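# Stow printed block in open drawer, then close it

## Task

Place the printed block inside the drawer that stands open, then push that drawer completely closed so that whatever it held beforehand remains in it; no cabinet may be shifted noticeably, and the robot must not topple or finish leaning.

## Robot and tools

Robot: a Rainbow Robotics RB-Y1. It rolls on two drive wheels plus two rear casters and cannot move sideways. The base is 0.58 m wide, extends 0.10 m in front of the drive axle and 0.57 m behind it, and sweeps a 0.58 m radius circle when spinning in place. A bending torso (squat, shift, pitch, yaw) carries a head and two arms of seven joints each, and each arm ends in a five-finger hand (left hand on left arm, right on right). Occasionally a loose object may get nudged by something outside the robot's control.

Frames: everything is in metres. The base frame sits on the floor halfway between the drive wheels, x ahead, y to the left, z up. The chest, left_hand and right_hand lines are reported in it; the hand point lies 0.045 m in front of the palm, its +z running along the straight fingers, +y out of the palm. Printed hand positions drift from reality at long reach or under load. The odometry frame is the base frame as it was when the scene began; base_odometry counts wheel rotation only (slip looks like travel), heading in rad, positive leftward.

move: performs one action and reports state. An action uses base, joints or both (plus optional min_time_s), or target alone (optionally with min_time_s). Sent with no action it just returns state and images.
- base: a single object {x_m_s, turn_rad_s, for_s}. These are velocities held for for_s seconds, then the base halts; it is not a destination. x_m_s is forward speed (m/s, magnitude 0.005 to 1.5, or 0; negative reverses); turn_rad_s is leftward turning rate (rad/s, magnitude 0.02 to 1.509, or 0); for_s 0.1 to 5. Omitted velocities are 0. Distance covered is about speed times for_s; accel 0.4 m/s2 (turns 0.5 rad/s2), and coasting to rest can take up to about 3 s.
- joints: one flat object keyed by joint name, each value an absolute target. Torso, arm and head values are radians: torso_squat_rad 0 to 1.2, torso_shift_rad -0.3 to 0.6, torso_pitch_rad -0.2 to 1.4 (positive bows forward), torso_yaw_rad -1.5 to 1.5 (positive left; lift both arms outward 0.2 rad first). Combined torso limits: squat+shift <= 1.52; squat-shift+pitch <= 1.57; shift+0.5 pitch-0.4 squat <= 0.7; shift+0.3 pitch-0.5 squat <= 0.39. Arms: shoulder_pitch -2.356 to 2.356 (negative swings forward/up), left_shoulder_roll 0 to 3.141 and right_shoulder_roll -3.141 to 0 (outward), shoulder_yaw -2.094 to 2.094, elbow -2.617 to 0.01 (negative bends), forearm_roll -3.141 to 3.141, wrist_pitch -1.57 to 1.919, hand_roll -2.705 to 2.705. Head: head_pan_rad -0.523 to 0.523, head_tilt_rad -0.35 to 1.57 (positive looks down). Hand motors (little, ring, middle, index, thumb_turn, thumb_bend) use a unitless -1 to 1 scale, +1 open/straight, -1 closed; thumb_turn -1 puts the thumb opposite the fingers. <side>_hand_force_limit (-1 to 1, roughly 0 to 10 N, 15 N on thumb) and <side>_hand_speed (-0.96 to 1) are settings. Both start at 0 and -0.8; for gentle grips use speed -0.94 or slower. A hand closed round an object holds only about 0.3 kg; objects 0.035 to 0.065 m thick, or handles down to 0.025 m, can be wrapped.
- target: moves one hand to an absolute pose: side "left" or "right", x, y, z in base frame metres (-3 to 3), quat_wxyz as printed in the hand lines. It is converted to joint angles and travels an arc; break long moves into short steps. Not allowed while another move runs.
- min_time_s: 0.1 to 8, the shortest duration for arm, head and torso motions.
- cameras: list from head_camera, left_wrist_camera, right_wrist_camera, or all. blocking: true (default) waits until everything rests; false returns in about 0.5 s.
A single action lasts at most 15 s.

wait(seconds 0 to 10, cameras): lets time pass. stop(cameras): brakes all running motions. zoom_image(camera, region [x0,y0,x1,y1] pixels, at most 504 square): enlarges part of the latest image. show_instructions: shows reference pages. finished_scene: ends the scene irreversibly.

Results: base_status, joint_status, left_hand_status, right_hand_status give done, moving, reached (within 10 mm and 2 degrees), short, refused, off_target, stopped, not_followed, or unrequested stops (contact_stop, time_out, limit_stop_at_<name>, torque_fault, limit_stop_at_motor_heat). After a refusal or unrequested stop, the remaining move, wait and finished_scene calls in that reply are skipped. on_its_own lists what happened without being commanded. lidar_m gives 12 distances in 30 degree sectors, first straight ahead, counter-clockwise, at 0.23 m height. <side>_hand_stopped_by lists six words (little, ring, middle, index, thumb_bend, thumb_turn); load_n values are fingertip forces in N. motor_effort, joint torques and wrist force reveal pushing against things.

Avoid: driving fast into furniture or letting the body snag while the wheels push (tipping); quick bends or stops with arms reaching forward or loaded; letting the arms collide or press on each other; contact torque at joint limits (torque fault, 10 s halt); long stretched holds (overheating); dropping the block from height, slamming the drawer, or shoving cabinets. Close the drawer with a steady push, not a strike.

Each tool is called after "Request:" as name(argument=value, ...), one argument or row to a line, values as JSON.

Reference images:

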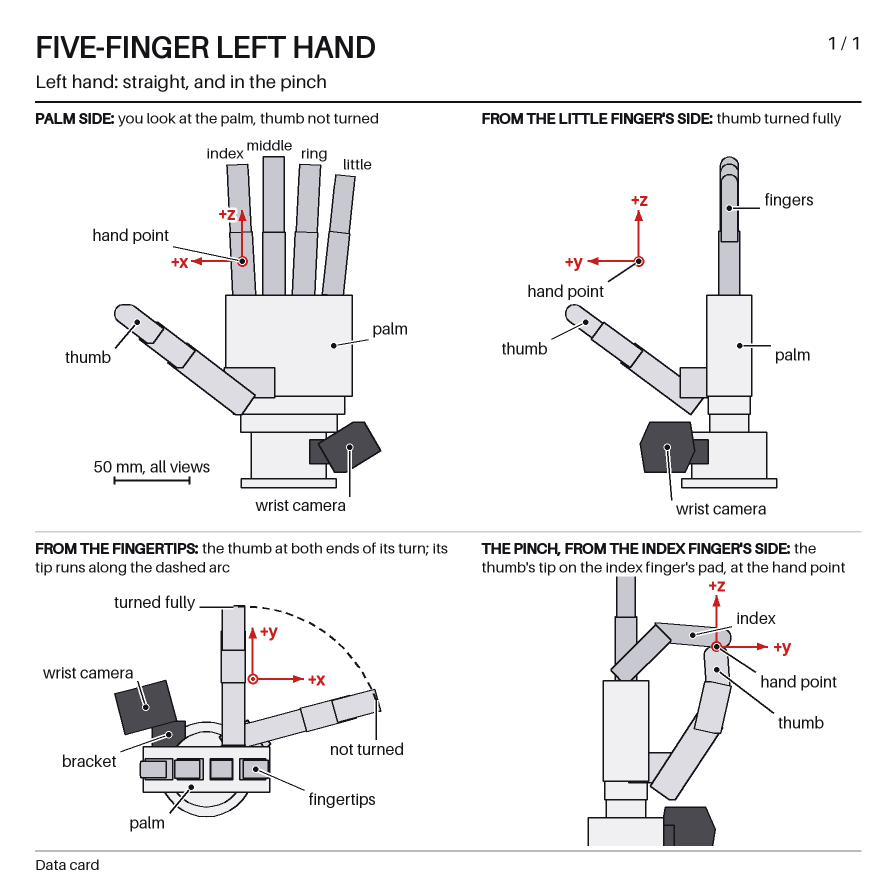

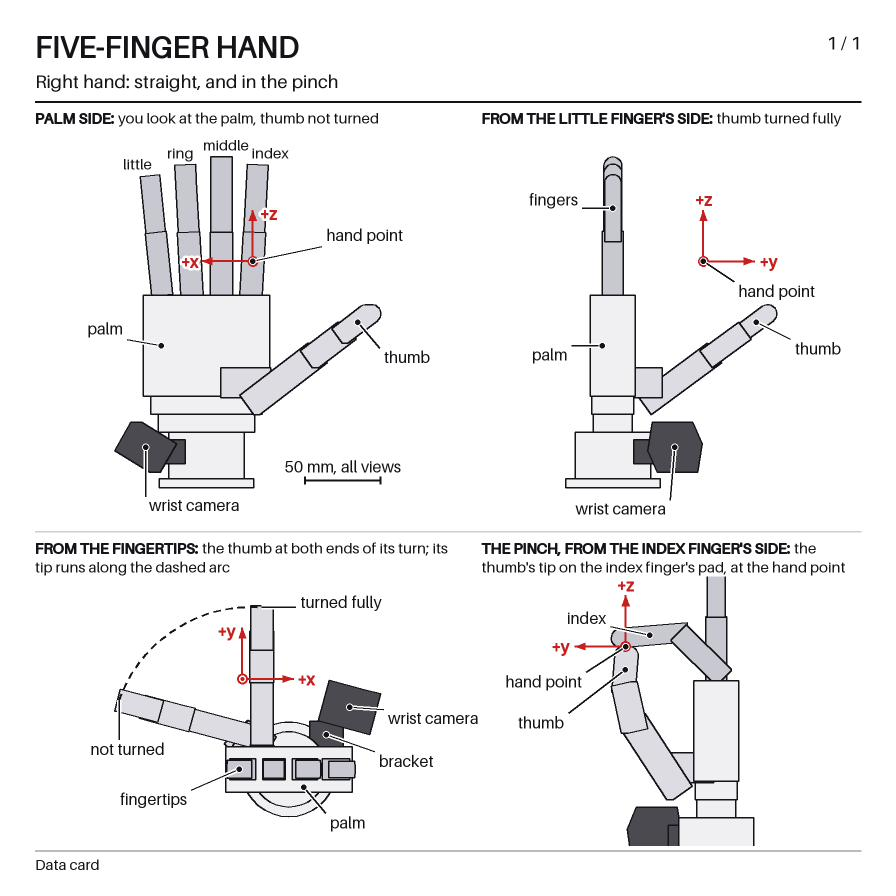

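## Session

Request:
move(
)

Scene clock: 0.00 s.
Joint torques (N m): no reading
External joint torques (N m): no reading
Wrist force (N): no reading
Wrist torque (N m): no reading
Wrist force, peak (N): no reading
base_odometry: x=+0.000 y=+0.000 heading=+0.000
lidar_m: 2.18 1.62 1.66 2.66 2.57 2.65 2.65 1.94 2.61 3.24 3.11 2.67
base_status: not commanded
joint_positions: torso_squat_rad=+0.350 torso_shift_rad=+0.000 torso_pitch_rad=+0.000 torso_yaw_rad=+0.000 left_shoulder_pitch_rad=+0.033 left_shoulder_roll_rad=+0.002 left_shoulder_yaw_rad=+0.031 left_elbow_rad=-0.266 left_forearm_roll_rad=-0.017 left_wrist_pitch_rad=+0.022 left_hand_roll_rad=+0.031 right_shoulder_pitch_rad=-0.005 right_shoulder_roll_rad=-0.038 right_shoulder_yaw_rad=-0.017 right_elbow_rad=-0.169 right_forearm_roll_rad=-0.045 right_wrist_pitch_rad=-0.003 right_hand_roll_rad=-0.002 head_pan_rad=+0.000 head_tilt_rad=+0.400 left_hand_little=+1.000 left_hand_ring=+1.000 left_hand_middle=+1.000 left_hand_index=+1.000 left_hand_thumb_turn=+1.000 left_hand_thumb_bend=+1.000 left_hand_force_limit=+0.000 left_hand_speed=-0.800 right_hand_little=+1.000 right_hand_ring=+1.000 right_hand_middle=+1.000 right_hand_index=+1.000 right_hand_thumb_turn=+1.000 right_hand_thumb_bend=+1.000 right_hand_force_limit=+0.000 right_hand_speed=-0.800
joint_status: not commanded
wheel_motors_off: 0
left_hand_stopped_by: target,target,target,target,target,target
right_hand_stopped_by: target,target,target,target,target,target
left_little_load_n: 0.0
left_ring_load_n: 0.0
left_middle_load_n: 0.0
left_index_load_n: 0.0
left_thumb_bend_load_n: -0.5
left_thumb_turn_load_n: 0.0
right_little_load_n: 0.0
right_ring_load_n: 0.0
right_middle_load_n: 0.0
right_index_load_n: 0.0
right_thumb_bend_load_n: 0.0
right_thumb_turn_load_n: 0.0
motor_effort: left_wheel=+1 right_wheel=+3
chest: x=-0.2280 y=+0.0009 z=+1.2475 quat_wxyz=(+1.000, -0.001, +0.000, +0.000) (m; base frame)
left_hand: x=-0.1752 y=+0.1936 z=+0.5111 quat_wxyz=(+0.077, -0.723, +0.683, -0.073) (m; base frame)
right_hand: x=-0.1904 y=-0.2177 z=+0.5111 quat_wxyz=(+0.050, -0.683, +0.724, -0.076) (m; base frame)
pictures: head_camera, left_wrist_camera, right_wrist_camera

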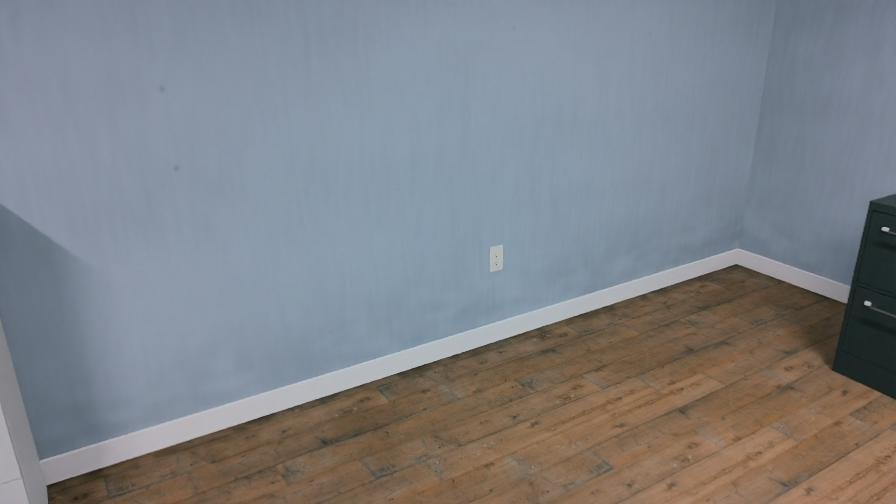

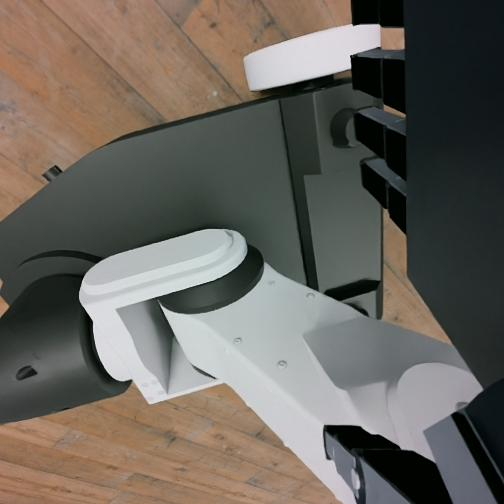

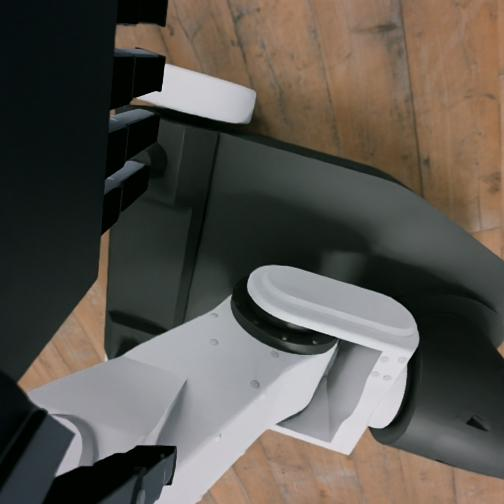

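Request:
move(
  joints={"head_pan_rad": 0.52, "head_tilt_rad": 0.4},
  cameras=["head_camera"],
)

Request:
move(
  joints={"head_pan_rad": -0.52, "head_tilt_rad": 0.4},
  cameras=["head_camera"],
)

Scene clock: 4.67 s.
Joint torques (N m): left_arm=[-1.24 0.31 -0.47 -1.31 -0.25 -0.57 -0.15] | right_arm=[-2.28 -2.22 0.04 -0.62 0.08 -0.36 0.33]
External joint torques (N m): left_arm=[0.82 0.08 -0.48 -0.06 -0.27 -0.06 -0.15] | right_arm=[-0.27 -0.69 0.12 -0.05 0.05 0.03 0.33]
Wrist force (N): left_arm=[-14.3 -2.6 3.2] | right_arm=[-1.9 4.7 6.2]
Wrist torque (N m): left_arm=[-0.75 2.41 -0.97] | right_arm=[0.31 0.47 0.53]
Wrist force, peak (N): left_arm=[-15.8 -2.9 3.0] | right_arm=[-1.8 4.6 6.4]
move: done
base_odometry: x=+0.000 y=+0.000 heading=+0.000
lidar_m: 2.18 1.63 1.65 2.67 2.57 2.65 2.63 1.94 2.61 3.25 3.10 2.66
base_status: not commanded
joint_positions: torso_squat_rad=+0.350 torso_shift_rad=+0.000 torso_pitch_rad=+0.000 torso_yaw_rad=+0.000 left_shoulder_pitch_rad=+0.033 left_shoulder_roll_rad=+0.002 left_shoulder_yaw_rad=+0.031 left_elbow_rad=-0.266 left_forearm_roll_rad=-0.017 left_wrist_pitch_rad=+0.022 left_hand_roll_rad=+0.031 right_shoulder_pitch_rad=-0.005 right_shoulder_roll_rad=-0.038 right_shoulder_yaw_rad=-0.017 right_elbow_rad=-0.169 right_forearm_roll_rad=-0.045 right_wrist_pitch_rad=-0.003 right_hand_roll_rad=-0.002 head_pan_rad=+0.520 head_tilt_rad=+0.400 left_hand_little=+1.000 left_hand_ring=+1.000 left_hand_middle=+1.000 left_hand_index=+1.000 left_hand_thumb_turn=+1.000 left_hand_thumb_bend=+1.000 left_hand_force_limit=+0.000 left_hand_speed=-0.800 right_hand_little=+1.000 right_hand_ring=+1.000 right_hand_middle=+1.000 right_hand_index=+1.000 right_hand_thumb_turn=+1.000 right_hand_thumb_bend=+1.000 right_hand_force_limit=+0.000 right_hand_speed=-0.800
joint_status: all done
wheel_motors_off: 0
left_hand_stopped_by: target,target,target,target,target,target
right_hand_stopped_by: target,target,target,target,target,target
left_little_load_n: 0.0
left_ring_load_n: 0.0
left_middle_load_n: 0.0
left_index_load_n: 0.0
left_thumb_bend_load_n: 0.0
left_thumb_turn_load_n: 0.0
right_little_load_n: 0.0
right_ring_load_n: 0.0
right_middle_load_n: 0.0
right_index_load_n: 0.0
right_thumb_bend_load_n: 0.0
right_thumb_turn_load_n: 0.0
motor_effort: left_wheel=+2(4) right_wheel=+0(4)
chest: x=-0.2280 y=+0.0009 z=+1.2475 quat_wxyz=(+1.000, -0.001, +0.000, +0.000) (m; base frame)
left_hand: x=-0.1752 y=+0.1936 z=+0.5111 quat_wxyz=(+0.077, -0.723, +0.683, -0.073) (m; base frame)
right_hand: x=-0.1904 y=-0.2177 z=+0.5111 quat_wxyz=(+0.050, -0.683, +0.724, -0.076) (m; base frame)
pictures: head_camera

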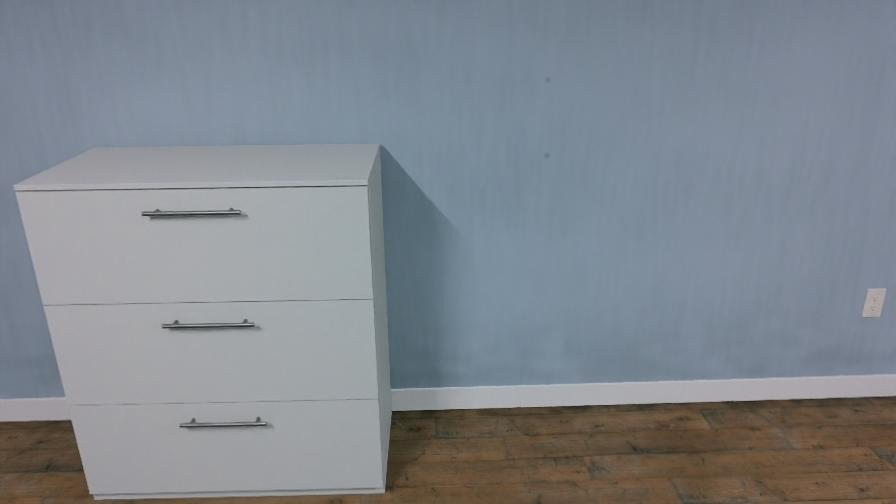

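Scene clock: 6.03 s.
Joint torques (N m): left_arm=[-1.39 0.02 -0.4 -1.27 -0.1 -0.47 -0.05] | right_arm=[-2.53 -2.2 0.11 -0.71 0.04 -0.35 0.24]
External joint torques (N m): left_arm=[0.67 -0.21 -0.41 -0.01 -0.12 0.04 -0.06] | right_arm=[-0.53 -0.67 0.19 -0.14 0.01 0.04 0.24]
Wrist force (N): left_arm=[-14.7 -1.9 3.0] | right_arm=[-2.2 4.6 5.9]
Wrist torque (N m): left_arm=[-0.60 2.47 -1.03] | right_arm=[0.31 0.53 0.50]
Wrist force, peak (N): left_arm=[-15.6 -2.5 2.9] | right_arm=[-1.8 4.9 6.1]
move: done
base_odometry: x=+0.000 y=+0.000 heading=+0.000
lidar_m: 2.17 1.61 1.65 2.65 2.56 2.66 2.65 1.93 2.61 3.25 3.10 2.67
base_status: not commanded
joint_positions: torso_squat_rad=+0.350 torso_shift_rad=+0.000 torso_pitch_rad=+0.000 torso_yaw_rad=+0.000 left_shoulder_pitch_rad=+0.033 left_shoulder_roll_rad=+0.002 left_shoulder_yaw_rad=+0.031 left_elbow_rad=-0.266 left_forearm_roll_rad=-0.017 left_wrist_pitch_rad=+0.022 left_hand_roll_rad=+0.031 right_shoulder_pitch_rad=-0.005 right_shoulder_roll_rad=-0.038 right_shoulder_yaw_rad=-0.017 right_elbow_rad=-0.169 right_forearm_roll_rad=-0.045 right_wrist_pitch_rad=-0.003 right_hand_roll_rad=-0.002 head_pan_rad=-0.520 head_tilt_rad=+0.400 left_hand_little=+1.000 left_hand_ring=+1.000 left_hand_middle=+1.000 left_hand_index=+1.000 left_hand_thumb_turn=+1.000 left_hand_thumb_bend=+1.000 left_hand_force_limit=+0.000 left_hand_speed=-0.800 right_hand_little=+1.000 right_hand_ring=+1.000 right_hand_middle=+1.000 right_hand_index=+1.000 right_hand_thumb_turn=+1.000 right_hand_thumb_bend=+1.000 right_hand_force_limit=+0.000 right_hand_speed=-0.800
joint_status: all done
wheel_motors_off: 0
left_hand_stopped_by: target,target,target,target,target,target
right_hand_stopped_by: target,target,target,target,target,target
left_little_load_n: 0.0
left_ring_load_n: 0.0
left_middle_load_n: 0.0
left_index_load_n: 0.0
left_thumb_bend_load_n: 0.0
left_thumb_turn_load_n: -0.5
right_little_load_n: 0.0
right_ring_load_n: 0.0
right_middle_load_n: 0.0
right_index_load_n: 0.0
right_thumb_bend_load_n: 0.0
right_thumb_turn_load_n: 0.0
motor_effort: left_wheel=+1(4) right_wheel=-1(5)
chest: x=-0.2280 y=+0.0009 z=+1.2475 quat_wxyz=(+1.000, -0.001, +0.000, +0.000) (m; base frame)
left_hand: x=-0.1752 y=+0.1936 z=+0.5111 quat_wxyz=(+0.077, -0.723, +0.683, -0.073) (m; base frame)
right_hand: x=-0.1904 y=-0.2177 z=+0.5111 quat_wxyz=(+0.050, -0.683, +0.724, -0.076) (m; base frame)
pictures: head_camera

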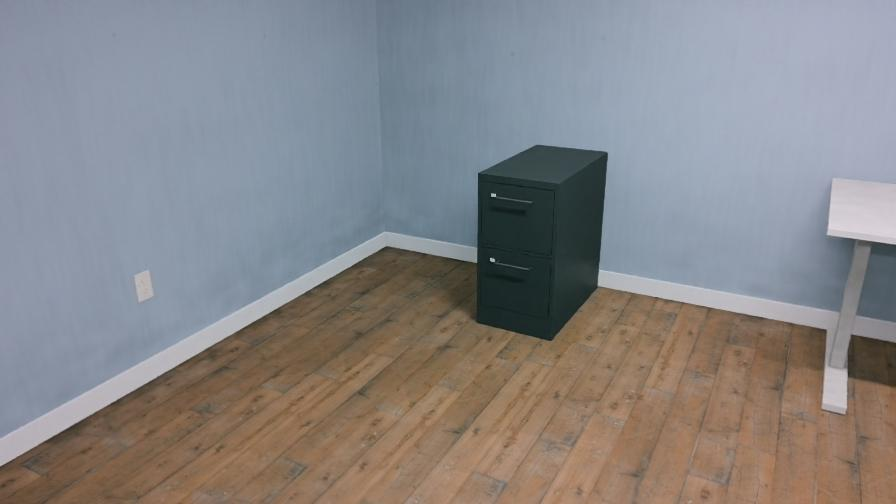

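Request:
move(
  base={"turn_rad_s": -0.8, "for_s": 1.8},
  joints={"head_pan_rad": 0},
  cameras=["head_camera"],
)

Request:
move(
  base={"turn_rad_s": -0.8, "for_s": 1.3},
  cameras=["head_camera"],
)

Request:
move(
  base={"turn_rad_s": -0.8, "for_s": 1.3},
  cameras=["head_camera"],
)

Request:
move(
  base={"turn_rad_s": -0.8, "for_s": 1.3},
  cameras=["head_camera"],
)

Scene clock: 13.83 s.
Joint torques (N m): left_arm=[-1.49 0.14 0.19 -1.48 -0.19 -0.27 0.04] | right_arm=[-2.36 -2.34 0.15 -0.61 0.04 -0.38 0.23]
External joint torques (N m): left_arm=[0.57 -0.09 0.18 -0.23 -0.2 0.24 0.04] | right_arm=[-0.35 -0.8 0.23 -0.04 0.01 0.01 0.23]
Wrist force (N): left_arm=[-14.8 -2.1 2.9] | right_arm=[-2.1 4.7 6.1]
Wrist torque (N m): left_arm=[-0.67 2.50 -1.02] | right_arm=[0.31 0.50 0.53]
Wrist force, peak (N): left_arm=[-15.7 -2.0 3.6] | right_arm=[-1.9 4.5 6.4]
move: done
base_odometry: x=+0.000 y=+0.000 heading=-1.439
lidar_m: 3.23 2.67 2.72 2.12 1.63 1.72 2.60 2.57 2.77 2.57 1.92 2.71
base_status: done (sent for 1.8 of 1.8 s)
joint_positions: torso_squat_rad=+0.350 torso_shift_rad=+0.000 torso_pitch_rad=+0.000 torso_yaw_rad=+0.000 left_shoulder_pitch_rad=+0.033 left_shoulder_roll_rad=+0.002 left_shoulder_yaw_rad=+0.031 left_elbow_rad=-0.266 left_forearm_roll_rad=-0.017 left_wrist_pitch_rad=+0.022 left_hand_roll_rad=+0.031 right_shoulder_pitch_rad=-0.005 right_shoulder_roll_rad=-0.038 right_shoulder_yaw_rad=-0.017 right_elbow_rad=-0.169 right_forearm_roll_rad=-0.045 right_wrist_pitch_rad=-0.003 right_hand_roll_rad=-0.002 head_pan_rad=+0.000 head_tilt_rad=+0.400 left_hand_little=+1.000 left_hand_ring=+1.000 left_hand_middle=+1.000 left_hand_index=+1.000 left_hand_thumb_turn=+1.000 left_hand_thumb_bend=+1.000 left_hand_force_limit=+0.000 left_hand_speed=-0.800 right_hand_little=+1.000 right_hand_ring=+1.000 right_hand_middle=+1.000 right_hand_index=+1.000 right_hand_thumb_turn=+1.000 right_hand_thumb_bend=+1.000 right_hand_force_limit=+0.000 right_hand_speed=-0.800
joint_status: all done
wheel_motors_off: 0
left_hand_stopped_by: target,target,target,target,target,target
right_hand_stopped_by: target,target,target,target,target,target
left_little_load_n: 0.0
left_ring_load_n: 0.0
left_middle_load_n: 0.0
left_index_load_n: 0.0
left_thumb_bend_load_n: -0.5
left_thumb_turn_load_n: 0.0
right_little_load_n: 0.0
right_ring_load_n: 0.0
right_middle_load_n: 0.0
right_index_load_n: 0.0
right_thumb_bend_load_n: -0.5
right_thumb_turn_load_n: 0.0
motor_effort: left_wheel=+8(28) right_wheel=+2(40)
chest: x=-0.2280 y=+0.0009 z=+1.2475 quat_wxyz=(+1.000, -0.001, +0.000, +0.000) (m; base frame)
left_hand: x=-0.1753 y=+0.1936 z=+0.5111 quat_wxyz=(+0.077, -0.723, +0.683, -0.073) (m; base frame)
right_hand: x=-0.1904 y=-0.2177 z=+0.5111 quat_wxyz=(+0.050, -0.683, +0.724, -0.076) (m; base frame)
pictures: head_camera

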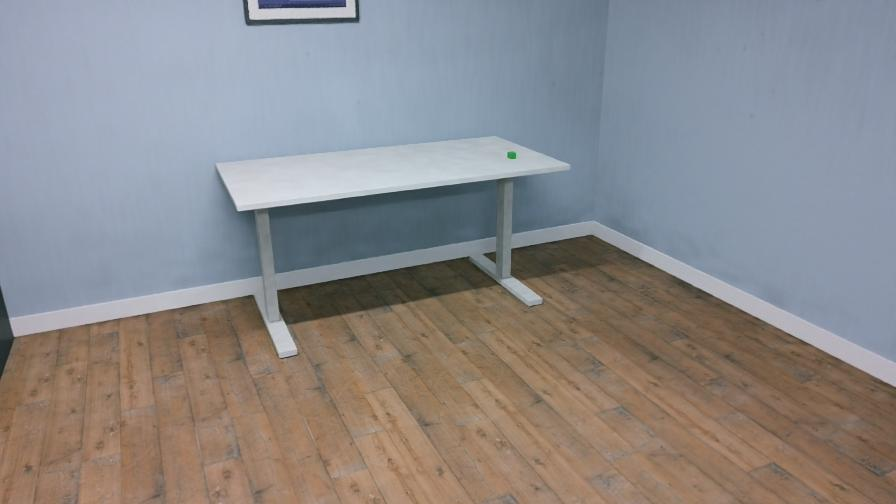

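Scene clock: 16.90 s.
Joint torques (N m): left_arm=[-1.38 -0.03 -0.72 -1.51 -0.06 -0.7 -0.19] | right_arm=[-2.37 -2.28 -0.07 -0.65 0.14 -0.3 0.27]
External joint torques (N m): left_arm=[0.68 -0.26 -0.73 -0.26 -0.08 -0.2 -0.19] | right_arm=[-0.36 -0.74 0.01 -0.08 0.11 0.08 0.27]
Wrist force (N): left_arm=[-14.9 -1.7 2.4] | right_arm=[-1.9 4.4 5.9]
Wrist torque (N m): left_arm=[-0.52 2.55 -1.03] | right_arm=[0.28 0.48 0.52]
Wrist force, peak (N): left_arm=[-16.1 -2.0 2.9] | right_arm=[-2.0 4.8 6.1]
move: done
base_odometry: x=+0.000 y=+0.000 heading=-2.284
lidar_m: 1.94 3.02 2.84 2.66 2.37 2.08 1.60 1.92 2.57 2.58 2.88 1.93
base_status: done (sent for 1.3 of 1.3 s)
joint_positions: torso_squat_rad=+0.350 torso_shift_rad=+0.000 torso_pitch_rad=+0.000 torso_yaw_rad=+0.000 left_shoulder_pitch_rad=+0.033 left_shoulder_roll_rad=+0.002 left_shoulder_yaw_rad=+0.031 left_elbow_rad=-0.266 left_forearm_roll_rad=-0.017 left_wrist_pitch_rad=+0.022 left_hand_roll_rad=+0.031 right_shoulder_pitch_rad=-0.005 right_shoulder_roll_rad=-0.038 right_shoulder_yaw_rad=-0.017 right_elbow_rad=-0.169 right_forearm_roll_rad=-0.045 right_wrist_pitch_rad=-0.003 right_hand_roll_rad=-0.002 head_pan_rad=+0.000 head_tilt_rad=+0.400 left_hand_little=+1.000 left_hand_ring=+1.000 left_hand_middle=+1.000 left_hand_index=+1.000 left_hand_thumb_turn=+1.000 left_hand_thumb_bend=+1.000 left_hand_force_limit=+0.000 left_hand_speed=-0.800 right_hand_little=+1.000 right_hand_ring=+1.000 right_hand_middle=+1.000 right_hand_index=+1.000 right_hand_thumb_turn=+1.000 right_hand_thumb_bend=+1.000 right_hand_force_limit=+0.000 right_hand_speed=-0.800
joint_status: not commanded
wheel_motors_off: 0
left_hand_stopped_by: target,target,target,target,target,target
right_hand_stopped_by: target,target,target,target,target,target
left_little_load_n: 0.0
left_ring_load_n: 0.0
left_middle_load_n: 0.0
left_index_load_n: 0.0
left_thumb_bend_load_n: 0.0
left_thumb_turn_load_n: 0.0
right_little_load_n: 0.0
right_ring_load_n: 0.0
right_middle_load_n: 0.0
right_index_load_n: 0.0
right_thumb_bend_load_n: 0.0
right_thumb_turn_load_n: 0.0
motor_effort: left_wheel=+10(27) right_wheel=+3(16)
chest: x=-0.2280 y=+0.0009 z=+1.2475 quat_wxyz=(+1.000, -0.001, +0.000, +0.000) (m; base frame)
left_hand: x=-0.1752 y=+0.1936 z=+0.5111 quat_wxyz=(+0.077, -0.723, +0.683, -0.073) (m; base frame)
right_hand: x=-0.1904 y=-0.2177 z=+0.5111 quat_wxyz=(+0.050, -0.683, +0.724, -0.076) (m; base frame)
pictures: head_camera

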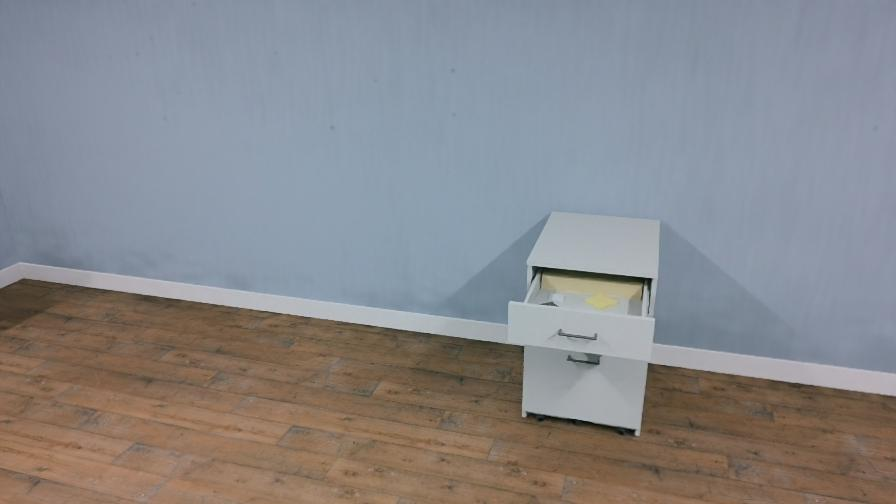

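Scene clock: 19.97 s.
Joint torques (N m): left_arm=[-1.6 0.22 -0.33 -1.49 -0.08 -0.35 -0.11] | right_arm=[-2.06 -2.1 0.14 -0.64 0.16 -0.37 0.25]
External joint torques (N m): left_arm=[0.46 -0.01 -0.34 -0.23 -0.09 0.16 -0.11] | right_arm=[-0.05 -0.57 0.22 -0.08 0.13 0.02 0.26]
Wrist force (N): left_arm=[-14.5 -2.3 3.1] | right_arm=[-2.0 4.4 5.9]
Wrist torque (N m): left_arm=[-0.68 2.46 -1.00] | right_arm=[0.30 0.49 0.52]
Wrist force, peak (N): left_arm=[-15.7 -2.1 2.8] | right_arm=[-1.8 4.7 6.3]
move: done
base_odometry: x=+0.000 y=+0.000 heading=-3.128
lidar_m: 2.65 1.94 2.61 3.24 2.84 2.66 2.18 1.61 1.65 2.67 2.56 2.63
base_status: done (sent for 1.3 of 1.3 s)
joint_positions: torso_squat_rad=+0.350 torso_shift_rad=+0.000 torso_pitch_rad=+0.000 torso_yaw_rad=+0.000 left_shoulder_pitch_rad=+0.033 left_shoulder_roll_rad=+0.002 left_shoulder_yaw_rad=+0.031 left_elbow_rad=-0.266 left_forearm_roll_rad=-0.017 left_wrist_pitch_rad=+0.022 left_hand_roll_rad=+0.031 right_shoulder_pitch_rad=-0.005 right_shoulder_roll_rad=-0.038 right_shoulder_yaw_rad=-0.017 right_elbow_rad=-0.169 right_forearm_roll_rad=-0.045 right_wrist_pitch_rad=-0.003 right_hand_roll_rad=-0.002 head_pan_rad=+0.000 head_tilt_rad=+0.400 left_hand_little=+1.000 left_hand_ring=+1.000 left_hand_middle=+1.000 left_hand_index=+1.000 left_hand_thumb_turn=+1.000 left_hand_thumb_bend=+1.000 left_hand_force_limit=+0.000 left_hand_speed=-0.800 right_hand_little=+1.000 right_hand_ring=+1.000 right_hand_middle=+1.000 right_hand_index=+1.000 right_hand_thumb_turn=+1.000 right_hand_thumb_bend=+1.000 right_hand_force_limit=+0.000 right_hand_speed=-0.800
joint_status: not commanded
wheel_motors_off: 0
left_hand_stopped_by: target,target,target,target,target,target
right_hand_stopped_by: target,target,target,target,target,target
left_little_load_n: 0.0
left_ring_load_n: 0.0
left_middle_load_n: 0.0
left_index_load_n: 0.0
left_thumb_bend_load_n: 0.0
left_thumb_turn_load_n: 0.0
right_little_load_n: 0.0
right_ring_load_n: 0.0
right_middle_load_n: 0.0
right_index_load_n: 0.0
right_thumb_bend_load_n: 0.0
right_thumb_turn_load_n: 0.0
motor_effort: left_wheel=+10(27) right_wheel=+5(18)
chest: x=-0.2280 y=+0.0009 z=+1.2475 quat_wxyz=(+1.000, -0.001, +0.000, +0.000) (m; base frame)
left_hand: x=-0.1752 y=+0.1936 z=+0.5111 quat_wxyz=(+0.077, -0.723, +0.683, -0.073) (m; base frame)
right_hand: x=-0.1904 y=-0.2177 z=+0.5111 quat_wxyz=(+0.050, -0.683, +0.724, -0.076) (m; base frame)
pictures: head_camera

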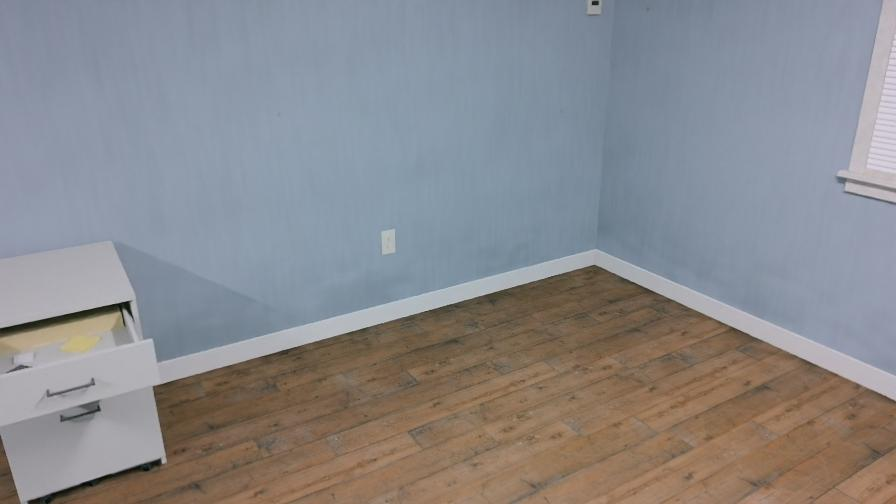

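Scene clock: 23.03 s.
Joint torques (N m): left_arm=[-1.81 0.21 -0.53 -1.23 -0.18 -0.26 -0.23] | right_arm=[-2.2 -2.33 -0.01 -0.52 0.05 -0.37 0.28]
External joint torques (N m): left_arm=[0.25 -0.02 -0.54 0.03 -0.2 0.25 -0.23] | right_arm=[-0.19 -0.79 0.07 0.05 0.01 0.01 0.28]
Wrist force (N): left_arm=[-15.0 -2.8 2.9] | right_arm=[-2.0 4.7 5.8]
Wrist torque (N m): left_arm=[-0.75 2.53 -1.03] | right_arm=[0.36 0.48 0.52]
Wrist force, peak (N): left_arm=[-15.2 -2.8 3.5] | right_arm=[-1.9 4.9 6.0]
move: done
base_odometry: x=+0.000 y=+0.000 heading=+2.311
lidar_m: 2.56 2.84 2.56 1.93 2.81 2.85 2.67 2.55 2.10 1.63 1.78 2.58
base_status: done (sent for 1.3 of 1.3 s)
joint_positions: torso_squat_rad=+0.350 torso_shift_rad=+0.000 torso_pitch_rad=+0.000 torso_yaw_rad=+0.000 left_shoulder_pitch_rad=+0.033 left_shoulder_roll_rad=+0.002 left_shoulder_yaw_rad=+0.031 left_elbow_rad=-0.266 left_forearm_roll_rad=-0.017 left_wrist_pitch_rad=+0.022 left_hand_roll_rad=+0.031 right_shoulder_pitch_rad=-0.005 right_shoulder_roll_rad=-0.038 right_shoulder_yaw_rad=-0.017 right_elbow_rad=-0.169 right_forearm_roll_rad=-0.045 right_wrist_pitch_rad=-0.003 right_hand_roll_rad=-0.002 head_pan_rad=+0.000 head_tilt_rad=+0.400 left_hand_little=+1.000 left_hand_ring=+1.000 left_hand_middle=+1.000 left_hand_index=+1.000 left_hand_thumb_turn=+1.000 left_hand_thumb_bend=+1.000 left_hand_force_limit=+0.000 left_hand_speed=-0.800 right_hand_little=+1.000 right_hand_ring=+1.000 right_hand_middle=+1.000 right_hand_index=+1.000 right_hand_thumb_turn=+1.000 right_hand_thumb_bend=+1.000 right_hand_force_limit=+0.000 right_hand_speed=-0.800
joint_status: not commanded
wheel_motors_off: 0
left_hand_stopped_by: target,target,target,target,target,target
right_hand_stopped_by: target,target,target,target,target,target
left_little_load_n: 0.0
left_ring_load_n: 0.0
left_middle_load_n: 0.0
left_index_load_n: 0.5
left_thumb_bend_load_n: 0.0
left_thumb_turn_load_n: 0.0
right_little_load_n: 0.0
right_ring_load_n: 0.0
right_middle_load_n: 0.0
right_index_load_n: 0.0
right_thumb_bend_load_n: 0.0
right_thumb_turn_load_n: 0.0
motor_effort: left_wheel=+9(27) right_wheel=+0(19)
chest: x=-0.2280 y=+0.0009 z=+1.2475 quat_wxyz=(+1.000, -0.001, +0.000, +0.000) (m; base frame)
left_hand: x=-0.1752 y=+0.1936 z=+0.5111 quat_wxyz=(+0.077, -0.723, +0.683, -0.073) (m; base frame)
right_hand: x=-0.1904 y=-0.2177 z=+0.5111 quat_wxyz=(+0.050, -0.683, +0.724, -0.076) (m; base frame)
pictures: head_camera

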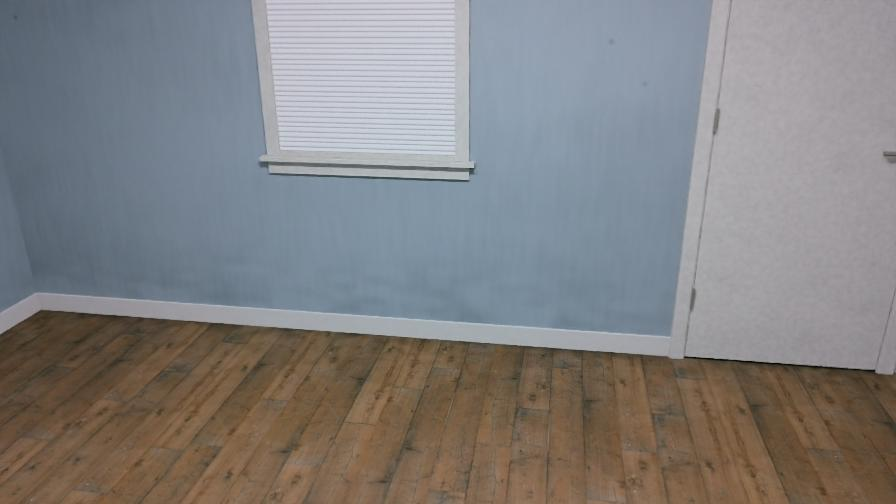

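Request:
move(
  base={"turn_rad_s": 1.0, "for_s": 2.29},
  cameras=["head_camera"],
)

Request:
move(
  base={"x_m_s": 0.4, "for_s": 3.5},
  joints={"head_tilt_rad": 0.6},
  cameras=["head_camera"],
)

Request:
zoom_image(
  camera="head_camera",
  region=[300, 0, 700, 250],
)

Scene clock: 49.93 s.
Joint torques (N m): left_arm=[-1.31 0.55 -0.01 -1.44 -0.04 -0.45 -0.04] | right_arm=[-2.35 -2.25 -0.1 -0.63 0.09 -0.41 0.3]
External joint torques (N m): left_arm=[0.75 0.31 -0.02 -0.18 -0.05 0.05 -0.04] | right_arm=[-0.34 -0.72 -0.02 -0.07 0.06 -0.03 0.3]
Wrist force (N): left_arm=[-15.2 -2.2 2.7] | right_arm=[-2.0 4.3 6.0]
Wrist torque (N m): left_arm=[-0.67 2.52 -1.04] | right_arm=[0.28 0.47 0.50]
Wrist force, peak (N): left_arm=[-15.8 -2.7 3.4] | right_arm=[-1.9 4.8 6.2]
move: done
base_odometry: x=+0.000 y=+0.000 heading=-1.673
lidar_m: 3.22 2.86 2.67 2.27 1.92 1.61 2.64 2.57 2.59 2.77 1.93 1.96
base_status: done (sent for 2.3 of 2.3 s)
joint_positions: torso_squat_rad=+0.350 torso_shift_rad=+0.000 torso_pitch_rad=+0.000 torso_yaw_rad=+0.000 left_shoulder_pitch_rad=+0.033 left_shoulder_roll_rad=+0.002 left_shoulder_yaw_rad=+0.031 left_elbow_rad=-0.266 left_forearm_roll_rad=-0.017 left_wrist_pitch_rad=+0.022 left_hand_roll_rad=+0.031 right_shoulder_pitch_rad=-0.005 right_shoulder_roll_rad=-0.038 right_shoulder_yaw_rad=-0.017 right_elbow_rad=-0.169 right_forearm_roll_rad=-0.045 right_wrist_pitch_rad=-0.003 right_hand_roll_rad=-0.002 head_pan_rad=+0.000 head_tilt_rad=+0.400 left_hand_little=+1.000 left_hand_ring=+1.000 left_hand_middle=+1.000 left_hand_index=+1.000 left_hand_thumb_turn=+1.000 left_hand_thumb_bend=+1.000 left_hand_force_limit=+0.000 left_hand_speed=-0.800 right_hand_little=+1.000 right_hand_ring=+1.000 right_hand_middle=+1.000 right_hand_index=+1.000 right_hand_thumb_turn=+1.000 right_hand_thumb_bend=+1.000 right_hand_force_limit=+0.000 right_hand_speed=-0.800
joint_status: not commanded
wheel_motors_off: 0
left_hand_stopped_by: target,target,target,target,target,target
right_hand_stopped_by: target,target,target,target,target,target
left_little_load_n: 0.0
left_ring_load_n: -0.5
left_middle_load_n: 0.0
left_index_load_n: 0.0
left_thumb_bend_load_n: 0.0
left_thumb_turn_load_n: 0.0
right_little_load_n: 0.0
right_ring_load_n: 0.0
right_middle_load_n: 0.0
right_index_load_n: 0.0
right_thumb_bend_load_n: 0.0
right_thumb_turn_load_n: 0.0
motor_effort: left_wheel=+4(31) right_wheel=+11(48)
chest: x=-0.2280 y=+0.0009 z=+1.2475 quat_wxyz=(+1.000, -0.001, +0.000, +0.000) (m; base frame)
left_hand: x=-0.1753 y=+0.1936 z=+0.5111 quat_wxyz=(+0.077, -0.723, +0.683, -0.073) (m; base frame)
right_hand: x=-0.1904 y=-0.2177 z=+0.5111 quat_wxyz=(+0.050, -0.683, +0.724, -0.076) (m; base frame)
pictures: head_camera

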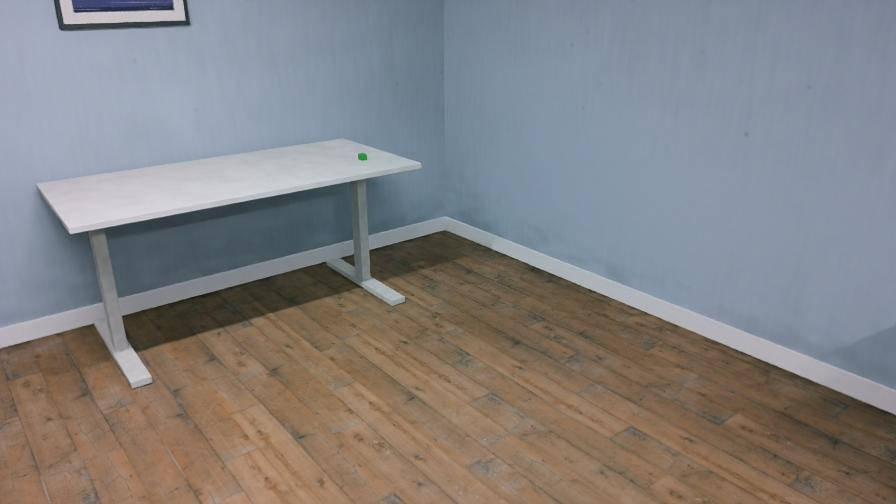

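Scene clock: 54.97 s.
Joint torques (N m): left_arm=[-1.68 0.39 0.16 -1.47 -0.22 -0.43 -0.1] | right_arm=[-1.86 -2.44 0.1 -0.7 0.12 -0.43 0.28]
External joint torques (N m): left_arm=[0.38 0.16 0.15 -0.21 -0.24 0.08 -0.1] | right_arm=[0.14 -0.91 0.18 -0.13 0.09 -0.04 0.28]
Wrist force (N): left_arm=[-14.5 -2.6 2.3] | right_arm=[-2.0 4.5 6.1]
Wrist torque (N m): left_arm=[-0.71 2.41 -0.96] | right_arm=[0.28 0.48 0.52]
Wrist force, peak (N): left_arm=[-15.8 -2.5 2.9] | right_arm=[-2.1 4.9 6.1]
move: done
base_odometry: x=-0.142 y=-1.392 heading=-1.672
lidar_m: 1.87 2.15 1.77 2.16 2.93 2.80 3.10 3.69 2.81 1.36 1.68 1.70
base_status: done (sent for 3.5 of 3.5 s)
joint_positions: torso_squat_rad=+0.350 torso_shift_rad=+0.000 torso_pitch_rad=+0.000 torso_yaw_rad=+0.000 left_shoulder_pitch_rad=+0.033 left_shoulder_roll_rad=+0.002 left_shoulder_yaw_rad=+0.031 left_elbow_rad=-0.266 left_forearm_roll_rad=-0.017 left_wrist_pitch_rad=+0.022 left_hand_roll_rad=+0.031 right_shoulder_pitch_rad=-0.005 right_shoulder_roll_rad=-0.038 right_shoulder_yaw_rad=-0.017 right_elbow_rad=-0.169 right_forearm_roll_rad=-0.045 right_wrist_pitch_rad=-0.003 right_hand_roll_rad=-0.002 head_pan_rad=+0.000 head_tilt_rad=+0.600 left_hand_little=+1.000 left_hand_ring=+1.000 left_hand_middle=+1.000 left_hand_index=+1.000 left_hand_thumb_turn=+1.000 left_hand_thumb_bend=+1.000 left_hand_force_limit=+0.000 left_hand_speed=-0.800 right_hand_little=+1.000 right_hand_ring=+1.000 right_hand_middle=+1.000 right_hand_index=+1.000 right_hand_thumb_turn=+1.000 right_hand_thumb_bend=+1.000 right_hand_force_limit=+0.000 right_hand_speed=-0.800
joint_status: all done
wheel_motors_off: 0
left_hand_stopped_by: target,target,target,target,target,target
right_hand_stopped_by: target,target,target,target,target,target
left_little_load_n: 0.0
left_ring_load_n: 0.0
left_middle_load_n: 0.0
left_index_load_n: 0.0
left_thumb_bend_load_n: 0.0
left_thumb_turn_load_n: 0.0
right_little_load_n: 0.0
right_ring_load_n: 0.5
right_middle_load_n: 0.0
right_index_load_n: 0.0
right_thumb_bend_load_n: 0.0
right_thumb_turn_load_n: 0.0
motor_effort: left_wheel=+7(30) right_wheel=-8(43)
chest: x=-0.2280 y=+0.0009 z=+1.2475 quat_wxyz=(+1.000, -0.001, +0.000, +0.000) (m; base frame)
left_hand: x=-0.1752 y=+0.1936 z=+0.5111 quat_wxyz=(+0.077, -0.723, +0.683, -0.073) (m; base frame)
right_hand: x=-0.1903 y=-0.2177 z=+0.5111 quat_wxyz=(+0.050, -0.683, +0.724, -0.076) (m; base frame)
pictures: head_camera

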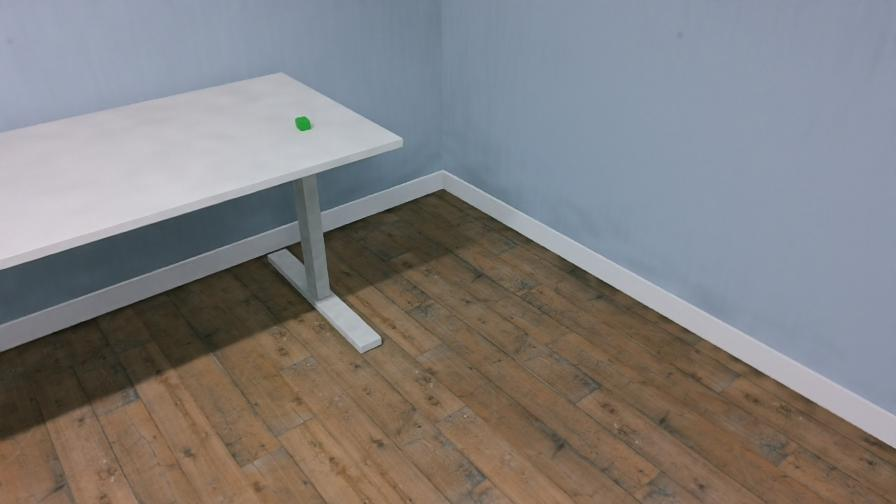

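Scaled by 1.260.

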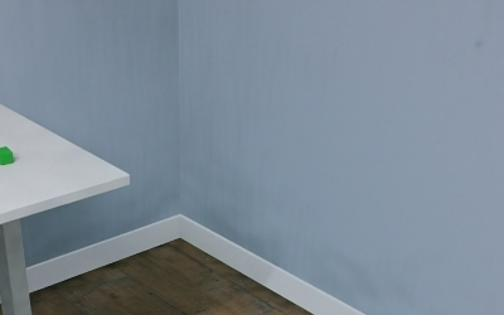

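Request:
move(
  base={"turn_rad_s": 0.2, "for_s": 0.83},
)

Request:
move(
  base={"x_m_s": 0.4, "for_s": 2.88},
)

Request:
move(
  base={"turn_rad_s": 0.4, "for_s": 1.19},
  cameras=["head_camera"],
  joints={"head_tilt_rad": 0.8},
)

Scene clock: 71.77 s.
Joint torques (N m): left_arm=[-1.21 0.55 0.12 -1.31 -0.15 -0.45 -0.27] | right_arm=[-1.97 -2.23 0.25 -0.61 0.08 -0.38 0.25]
External joint torques (N m): left_arm=[0.86 0.31 0.1 -0.05 -0.17 0.06 -0.27] | right_arm=[0.03 -0.7 0.32 -0.04 0.05 0.01 0.25]
Wrist force (N): left_arm=[-15.1 -2.4 2.9] | right_arm=[-2.0 4.5 5.9]
Wrist torque (N m): left_arm=[-0.67 2.56 -0.99] | right_arm=[0.30 0.49 0.52]
Wrist force, peak (N): left_arm=[-15.7 -2.6 2.9] | right_arm=[-2.0 4.8 6.1]
move: done
base_odometry: x=-0.142 y=-1.393 heading=-1.506
lidar_m: 1.87 1.76 2.18 2.15 2.93 2.81 3.80 3.68 1.52 1.37 1.67 1.75
base_status: done (sent for 0.83 of 0.83 s)
joint_positions: torso_squat_rad=+0.350 torso_shift_rad=+0.000 torso_pitch_rad=+0.000 torso_yaw_rad=+0.000 left_shoulder_pitch_rad=+0.033 left_shoulder_roll_rad=+0.002 left_shoulder_yaw_rad=+0.031 left_elbow_rad=-0.266 left_forearm_roll_rad=-0.017 left_wrist_pitch_rad=+0.022 left_hand_roll_rad=+0.031 right_shoulder_pitch_rad=-0.005 right_shoulder_roll_rad=-0.038 right_shoulder_yaw_rad=-0.017 right_elbow_rad=-0.169 right_forearm_roll_rad=-0.045 right_wrist_pitch_rad=-0.003 right_hand_roll_rad=-0.002 head_pan_rad=+0.000 head_tilt_rad=+0.600 left_hand_little=+1.000 left_hand_ring=+1.000 left_hand_middle=+1.000 left_hand_index=+1.000 left_hand_thumb_turn=+1.000 left_hand_thumb_bend=+1.000 left_hand_force_limit=+0.000 left_hand_speed=-0.800 right_hand_little=+1.000 right_hand_ring=+1.000 right_hand_middle=+1.000 right_hand_index=+1.000 right_hand_thumb_turn=+1.000 right_hand_thumb_bend=+1.000 right_hand_force_limit=+0.000 right_hand_speed=-0.800
joint_status: not commanded
wheel_motors_off: 0
left_hand_stopped_by: target,target,target,target,target,target
right_hand_stopped_by: target,target,target,target,target,target
left_little_load_n: 0.0
left_ring_load_n: 0.0
left_middle_load_n: 0.0
left_index_load_n: 0.0
left_thumb_bend_load_n: 0.0
left_thumb_turn_load_n: 0.0
right_little_load_n: 0.0
right_ring_load_n: 0.0
right_middle_load_n: 0.0
right_index_load_n: 0.5
right_thumb_bend_load_n: 0.0
right_thumb_turn_load_n: 0.0
motor_effort: left_wheel=-7(33) right_wheel=-2(45)
chest: x=-0.2280 y=+0.0009 z=+1.2475 quat_wxyz=(+1.000, -0.001, +0.000, +0.000) (m; base frame)
left_hand: x=-0.1752 y=+0.1936 z=+0.5111 quat_wxyz=(+0.077, -0.723, +0.683, -0.073) (m; base frame)
right_hand: x=-0.1904 y=-0.2177 z=+0.5111 quat_wxyz=(+0.050, -0.683, +0.724, -0.076) (m; base frame)
pictures: none

Scene clock: 76.17 s.
Joint torques (N m): left_arm=[-0.75 -0.6 0.2 -1.19 -0.29 -0.44 -0.13] | right_arm=[-1.75 -2.01 -0.09 -0.58 0 -0.31 0.29]
External joint torques (N m): left_arm=[1.31 -0.83 0.19 0.07 -0.31 0.07 -0.13] | right_arm=[0.25 -0.48 -0.01 -0.01 -0.03 0.08 0.29]
Wrist force (N): left_arm=[-14.1 -2.1 2.4] | right_arm=[-1.9 4.5 6.1]
Wrist torque (N m): left_arm=[-0.56 2.39 -0.99] | right_arm=[0.29 0.48 0.51]
Wrist force, peak (N): left_arm=[-15.6 -2.8 3.2] | right_arm=[-1.8 5.0 6.1]
move: done
base_odometry: x=-0.067 y=-2.537 heading=-1.505
lidar_m: 0.72 1.14 1.20 1.21 2.18 3.65 4.38 1.96 1.59 1.17 1.13 1.19
base_status: done (sent for 2.87 of 2.87 s)
joint_positions: torso_squat_rad=+0.350 torso_shift_rad=+0.000 torso_pitch_rad=+0.000 torso_yaw_rad=+0.000 left_shoulder_pitch_rad=+0.033 left_shoulder_roll_rad=+0.002 left_shoulder_yaw_rad=+0.031 left_elbow_rad=-0.266 left_forearm_roll_rad=-0.017 left_wrist_pitch_rad=+0.022 left_hand_roll_rad=+0.031 right_shoulder_pitch_rad=-0.005 right_shoulder_roll_rad=-0.038 right_shoulder_yaw_rad=-0.017 right_elbow_rad=-0.169 right_forearm_roll_rad=-0.045 right_wrist_pitch_rad=-0.003 right_hand_roll_rad=-0.002 head_pan_rad=+0.000 head_tilt_rad=+0.600 left_hand_little=+1.000 left_hand_ring=+1.000 left_hand_middle=+1.000 left_hand_index=+1.000 left_hand_thumb_turn=+1.000 left_hand_thumb_bend=+1.000 left_hand_force_limit=+0.000 left_hand_speed=-0.800 right_hand_little=+1.000 right_hand_ring=+1.000 right_hand_middle=+1.000 right_hand_index=+1.000 right_hand_thumb_turn=+1.000 right_hand_thumb_bend=+1.000 right_hand_force_limit=+0.000 right_hand_speed=-0.800
joint_status: not commanded
wheel_motors_off: 0
left_hand_stopped_by: target,target,target,target,target,target
right_hand_stopped_by: target,target,target,target,target,target
left_little_load_n: 0.0
left_ring_load_n: 0.0
left_middle_load_n: 0.0
left_index_load_n: 0.0
left_thumb_bend_load_n: 0.0
left_thumb_turn_load_n: 0.0
right_little_load_n: 0.0
right_ring_load_n: 0.0
right_middle_load_n: -0.5
right_index_load_n: 0.0
right_thumb_bend_load_n: -0.5
right_thumb_turn_load_n: 0.0
motor_effort: left_wheel=+5(28) right_wheel=-7(40)
chest: x=-0.2280 y=+0.0009 z=+1.2475 quat_wxyz=(+1.000, -0.001, +0.000, +0.000) (m; base frame)
left_hand: x=-0.1752 y=+0.1936 z=+0.5111 quat_wxyz=(+0.077, -0.723, +0.683, -0.073) (m; base frame)
right_hand: x=-0.1904 y=-0.2177 z=+0.5111 quat_wxyz=(+0.050, -0.683, +0.724, -0.076) (m; base frame)
pictures: none

Scene clock: 78.63 s.
Joint torques (N m): left_arm=[-0.57 0.43 -0.1 -1.14 -0.15 -0.49 -0.25] | right_arm=[-1.95 -2.32 0.08 -0.57 0.09 -0.4 0.31]
External joint torques (N m): left_arm=[1.5 0.19 -0.11 0.12 -0.17 0.01 -0.25] | right_arm=[0.06 -0.8 0.15 0 0.06 -0.02 0.31]
Wrist force (N): left_arm=[-15.0 -2.7 3.1] | right_arm=[-2.0 4.6 6.1]
Wrist torque (N m): left_arm=[-0.74 2.56 -0.99] | right_arm=[0.31 0.47 0.52]
Wrist force, peak (N): left_arm=[-15.8 -2.4 3.3] | right_arm=[-1.8 4.9 6.2]
move: done
base_odometry: x=-0.067 y=-2.537 heading=-1.026
lidar_m: 0.76 1.19 1.20 2.18 3.59 4.19 4.68 1.68 1.19 1.13 1.17 0.71
base_status: done (sent for 1.2 of 1.2 s)
joint_positions: torso_squat_rad=+0.350 torso_shift_rad=+0.000 torso_pitch_rad=+0.000 torso_yaw_rad=+0.000 left_shoulder_pitch_rad=+0.033 left_shoulder_roll_rad=+0.002 left_shoulder_yaw_rad=+0.031 left_elbow_rad=-0.266 left_forearm_roll_rad=-0.017 left_wrist_pitch_rad=+0.022 left_hand_roll_rad=+0.031 right_shoulder_pitch_rad=-0.005 right_shoulder_roll_rad=-0.038 right_shoulder_yaw_rad=-0.017 right_elbow_rad=-0.169 right_forearm_roll_rad=-0.045 right_wrist_pitch_rad=-0.003 right_hand_roll_rad=-0.002 head_pan_rad=+0.000 head_tilt_rad=+0.800 left_hand_little=+1.000 left_hand_ring=+1.000 left_hand_middle=+1.000 left_hand_index=+1.000 left_hand_thumb_turn=+1.000 left_hand_thumb_bend=+1.000 left_hand_force_limit=+0.000 left_hand_speed=-0.800 right_hand_little=+1.000 right_hand_ring=+1.000 right_hand_middle=+1.000 right_hand_index=+1.000 right_hand_thumb_turn=+1.000 right_hand_thumb_bend=+1.000 right_hand_force_limit=+0.000 right_hand_speed=-0.800
joint_status: all done
wheel_motors_off: 0
left_hand_stopped_by: target,target,target,target,target,target
right_hand_stopped_by: target,target,target,target,target,target
left_little_load_n: 0.0
left_ring_load_n: 0.0
left_middle_load_n: 0.0
left_index_load_n: 0.0
left_thumb_bend_load_n: 0.0
left_thumb_turn_load_n: 0.0
right_little_load_n: 0.0
right_ring_load_n: 0.0
right_middle_load_n: 0.0
right_index_load_n: 0.0
right_thumb_bend_load_n: 0.0
right_thumb_turn_load_n: 0.0
motor_effort: left_wheel=+1(33) right_wheel=+12(43)
chest: x=-0.2280 y=+0.0009 z=+1.2475 quat_wxyz=(+1.000, -0.001, +0.000, +0.000) (m; base frame)
left_hand: x=-0.1752 y=+0.1936 z=+0.5111 quat_wxyz=(+0.077, -0.723, +0.683, -0.073) (m; base frame)
right_hand: x=-0.1904 y=-0.2177 z=+0.5111 quat_wxyz=(+0.050, -0.683, +0.724, -0.076) (m; base frame)
pictures: head_camera

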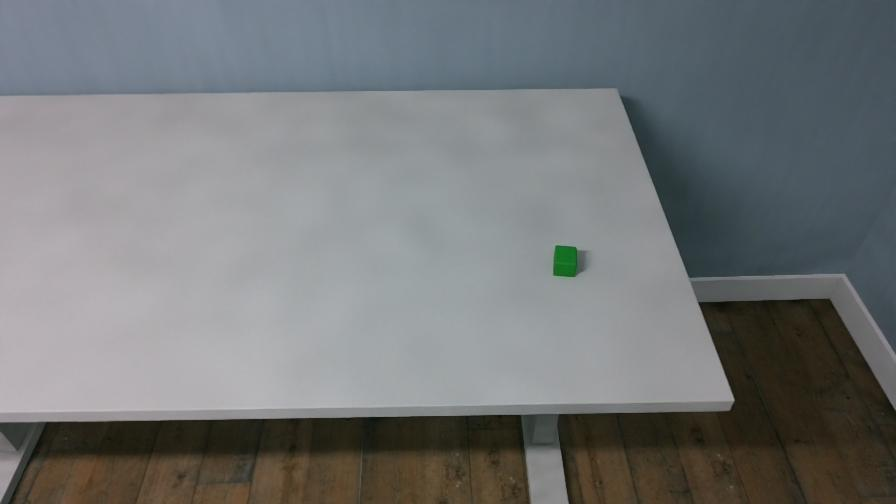

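Request:
zoom_image(
  camera="head_camera",
  region=[525, 220, 605, 300],
)

Request:
move(
  joints={"right_shoulder_roll_rad": -0.3, "left_shoulder_roll_rad": 0.15, "right_elbow_rad": -1.6, "right_forearm_roll_rad": 0.0, "right_hand_thumb_turn": -1, "right_hand_speed": 0.0},
  cameras=["head_camera"],
  min_time_s=2,
)

Scaled by 6.300.

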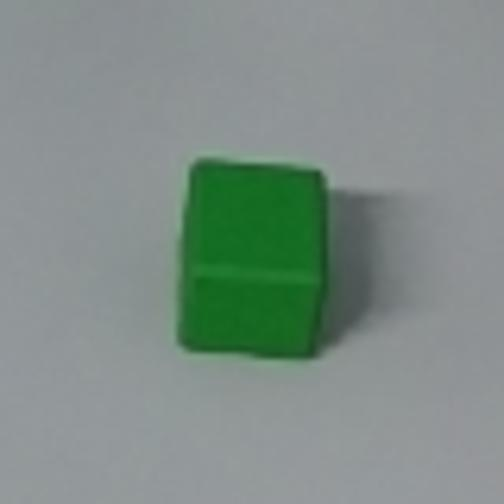

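Scene clock: 132.17 s.
Joint torques (N m): left_arm=[-0.84 5.6 0.01 -1.38 0.04 -0.47 0.2] | right_arm=[-10.91 -7.84 -3.22 -9.98 0.5 -1.79 0.24]
External joint torques (N m): left_arm=[1.19 1.22 -0.46 -0.09 0.02 0.03 0.2] | right_arm=[0.16 -1.62 0.27 -0.23 0.32 0.13 0.22]
Wrist force (N): left_arm=[-14.9 -2.2 3.2] | right_arm=[-3.5 9.0 0.2]
Wrist torque (N m): left_arm=[-0.66 2.57 -1.03] | right_arm=[0.93 0.74 0.55]
Wrist force, peak (N): left_arm=[-15.7 -2.2 3.1] | right_arm=[-3.5 9.4 0.2]
move: done
base_odometry: x=-0.067 y=-2.537 heading=-1.026
lidar_m: 0.76 1.18 1.20 2.18 3.61 4.19 4.68 1.69 1.19 1.14 1.18 0.72
base_status: not commanded
joint_positions: torso_squat_rad=+0.350 torso_shift_rad=+0.000 torso_pitch_rad=+0.000 torso_yaw_rad=+0.000 left_shoulder_pitch_rad=+0.033 left_shoulder_roll_rad=+0.150 left_shoulder_yaw_rad=+0.031 left_elbow_rad=-0.266 left_forearm_roll_rad=-0.017 left_wrist_pitch_rad=+0.022 left_hand_roll_rad=+0.031 right_shoulder_pitch_rad=-0.005 right_shoulder_roll_rad=-0.300 right_shoulder_yaw_rad=-0.017 right_elbow_rad=-1.600 right_forearm_roll_rad=+0.000 right_wrist_pitch_rad=-0.003 right_hand_roll_rad=-0.002 head_pan_rad=+0.000 head_tilt_rad=+0.800 left_hand_little=+1.000 left_hand_ring=+1.000 left_hand_middle=+1.000 left_hand_index=+1.000 left_hand_thumb_turn=+1.000 left_hand_thumb_bend=+1.000 left_hand_force_limit=+0.000 left_hand_speed=-0.800 right_hand_little=+1.000 right_hand_ring=+1.000 right_hand_middle=+1.000 right_hand_index=+1.000 right_hand_thumb_turn=-1.000 right_hand_thumb_bend=+1.000 right_hand_force_limit=+0.000 right_hand_speed=+0.000
joint_status: all done
wheel_motors_off: 0
left_hand_stopped_by: target,target,target,target,target,target
right_hand_stopped_by: target,target,target,target,target,target
left_little_load_n: 0.0
left_ring_load_n: 0.0
left_middle_load_n: 0.0
left_index_load_n: 0.0
left_thumb_bend_load_n: 0.0
left_thumb_turn_load_n: 0.0
right_little_load_n: 0.0
right_ring_load_n: 0.0
right_middle_load_n: -0.5
right_index_load_n: -0.5
right_thumb_bend_load_n: 0.0
right_thumb_turn_load_n: 0.0
motor_effort: left_wheel=+1(4) right_wheel=+11(16)
chest: x=-0.2280 y=+0.0009 z=+1.2475 quat_wxyz=(+1.000, -0.001, +0.000, +0.000) (m; base frame)
left_hand: x=-0.1764 y=+0.3134 z=+0.5158 quat_wxyz=(+0.129, -0.714, +0.688, -0.022) (m; base frame)
right_hand: x=+0.3406 y=-0.3017 z=+0.9892 quat_wxyz=(+0.427, -0.556, +0.413, -0.581) (m; base frame)
pictures: head_camera

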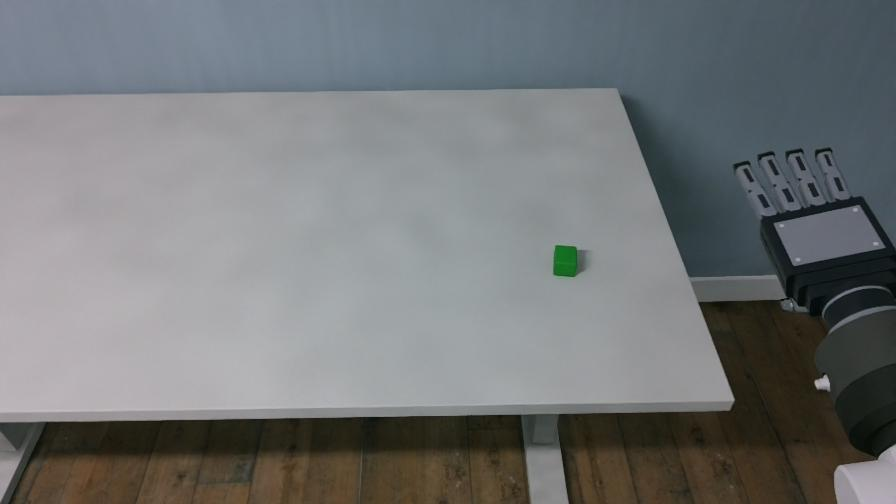

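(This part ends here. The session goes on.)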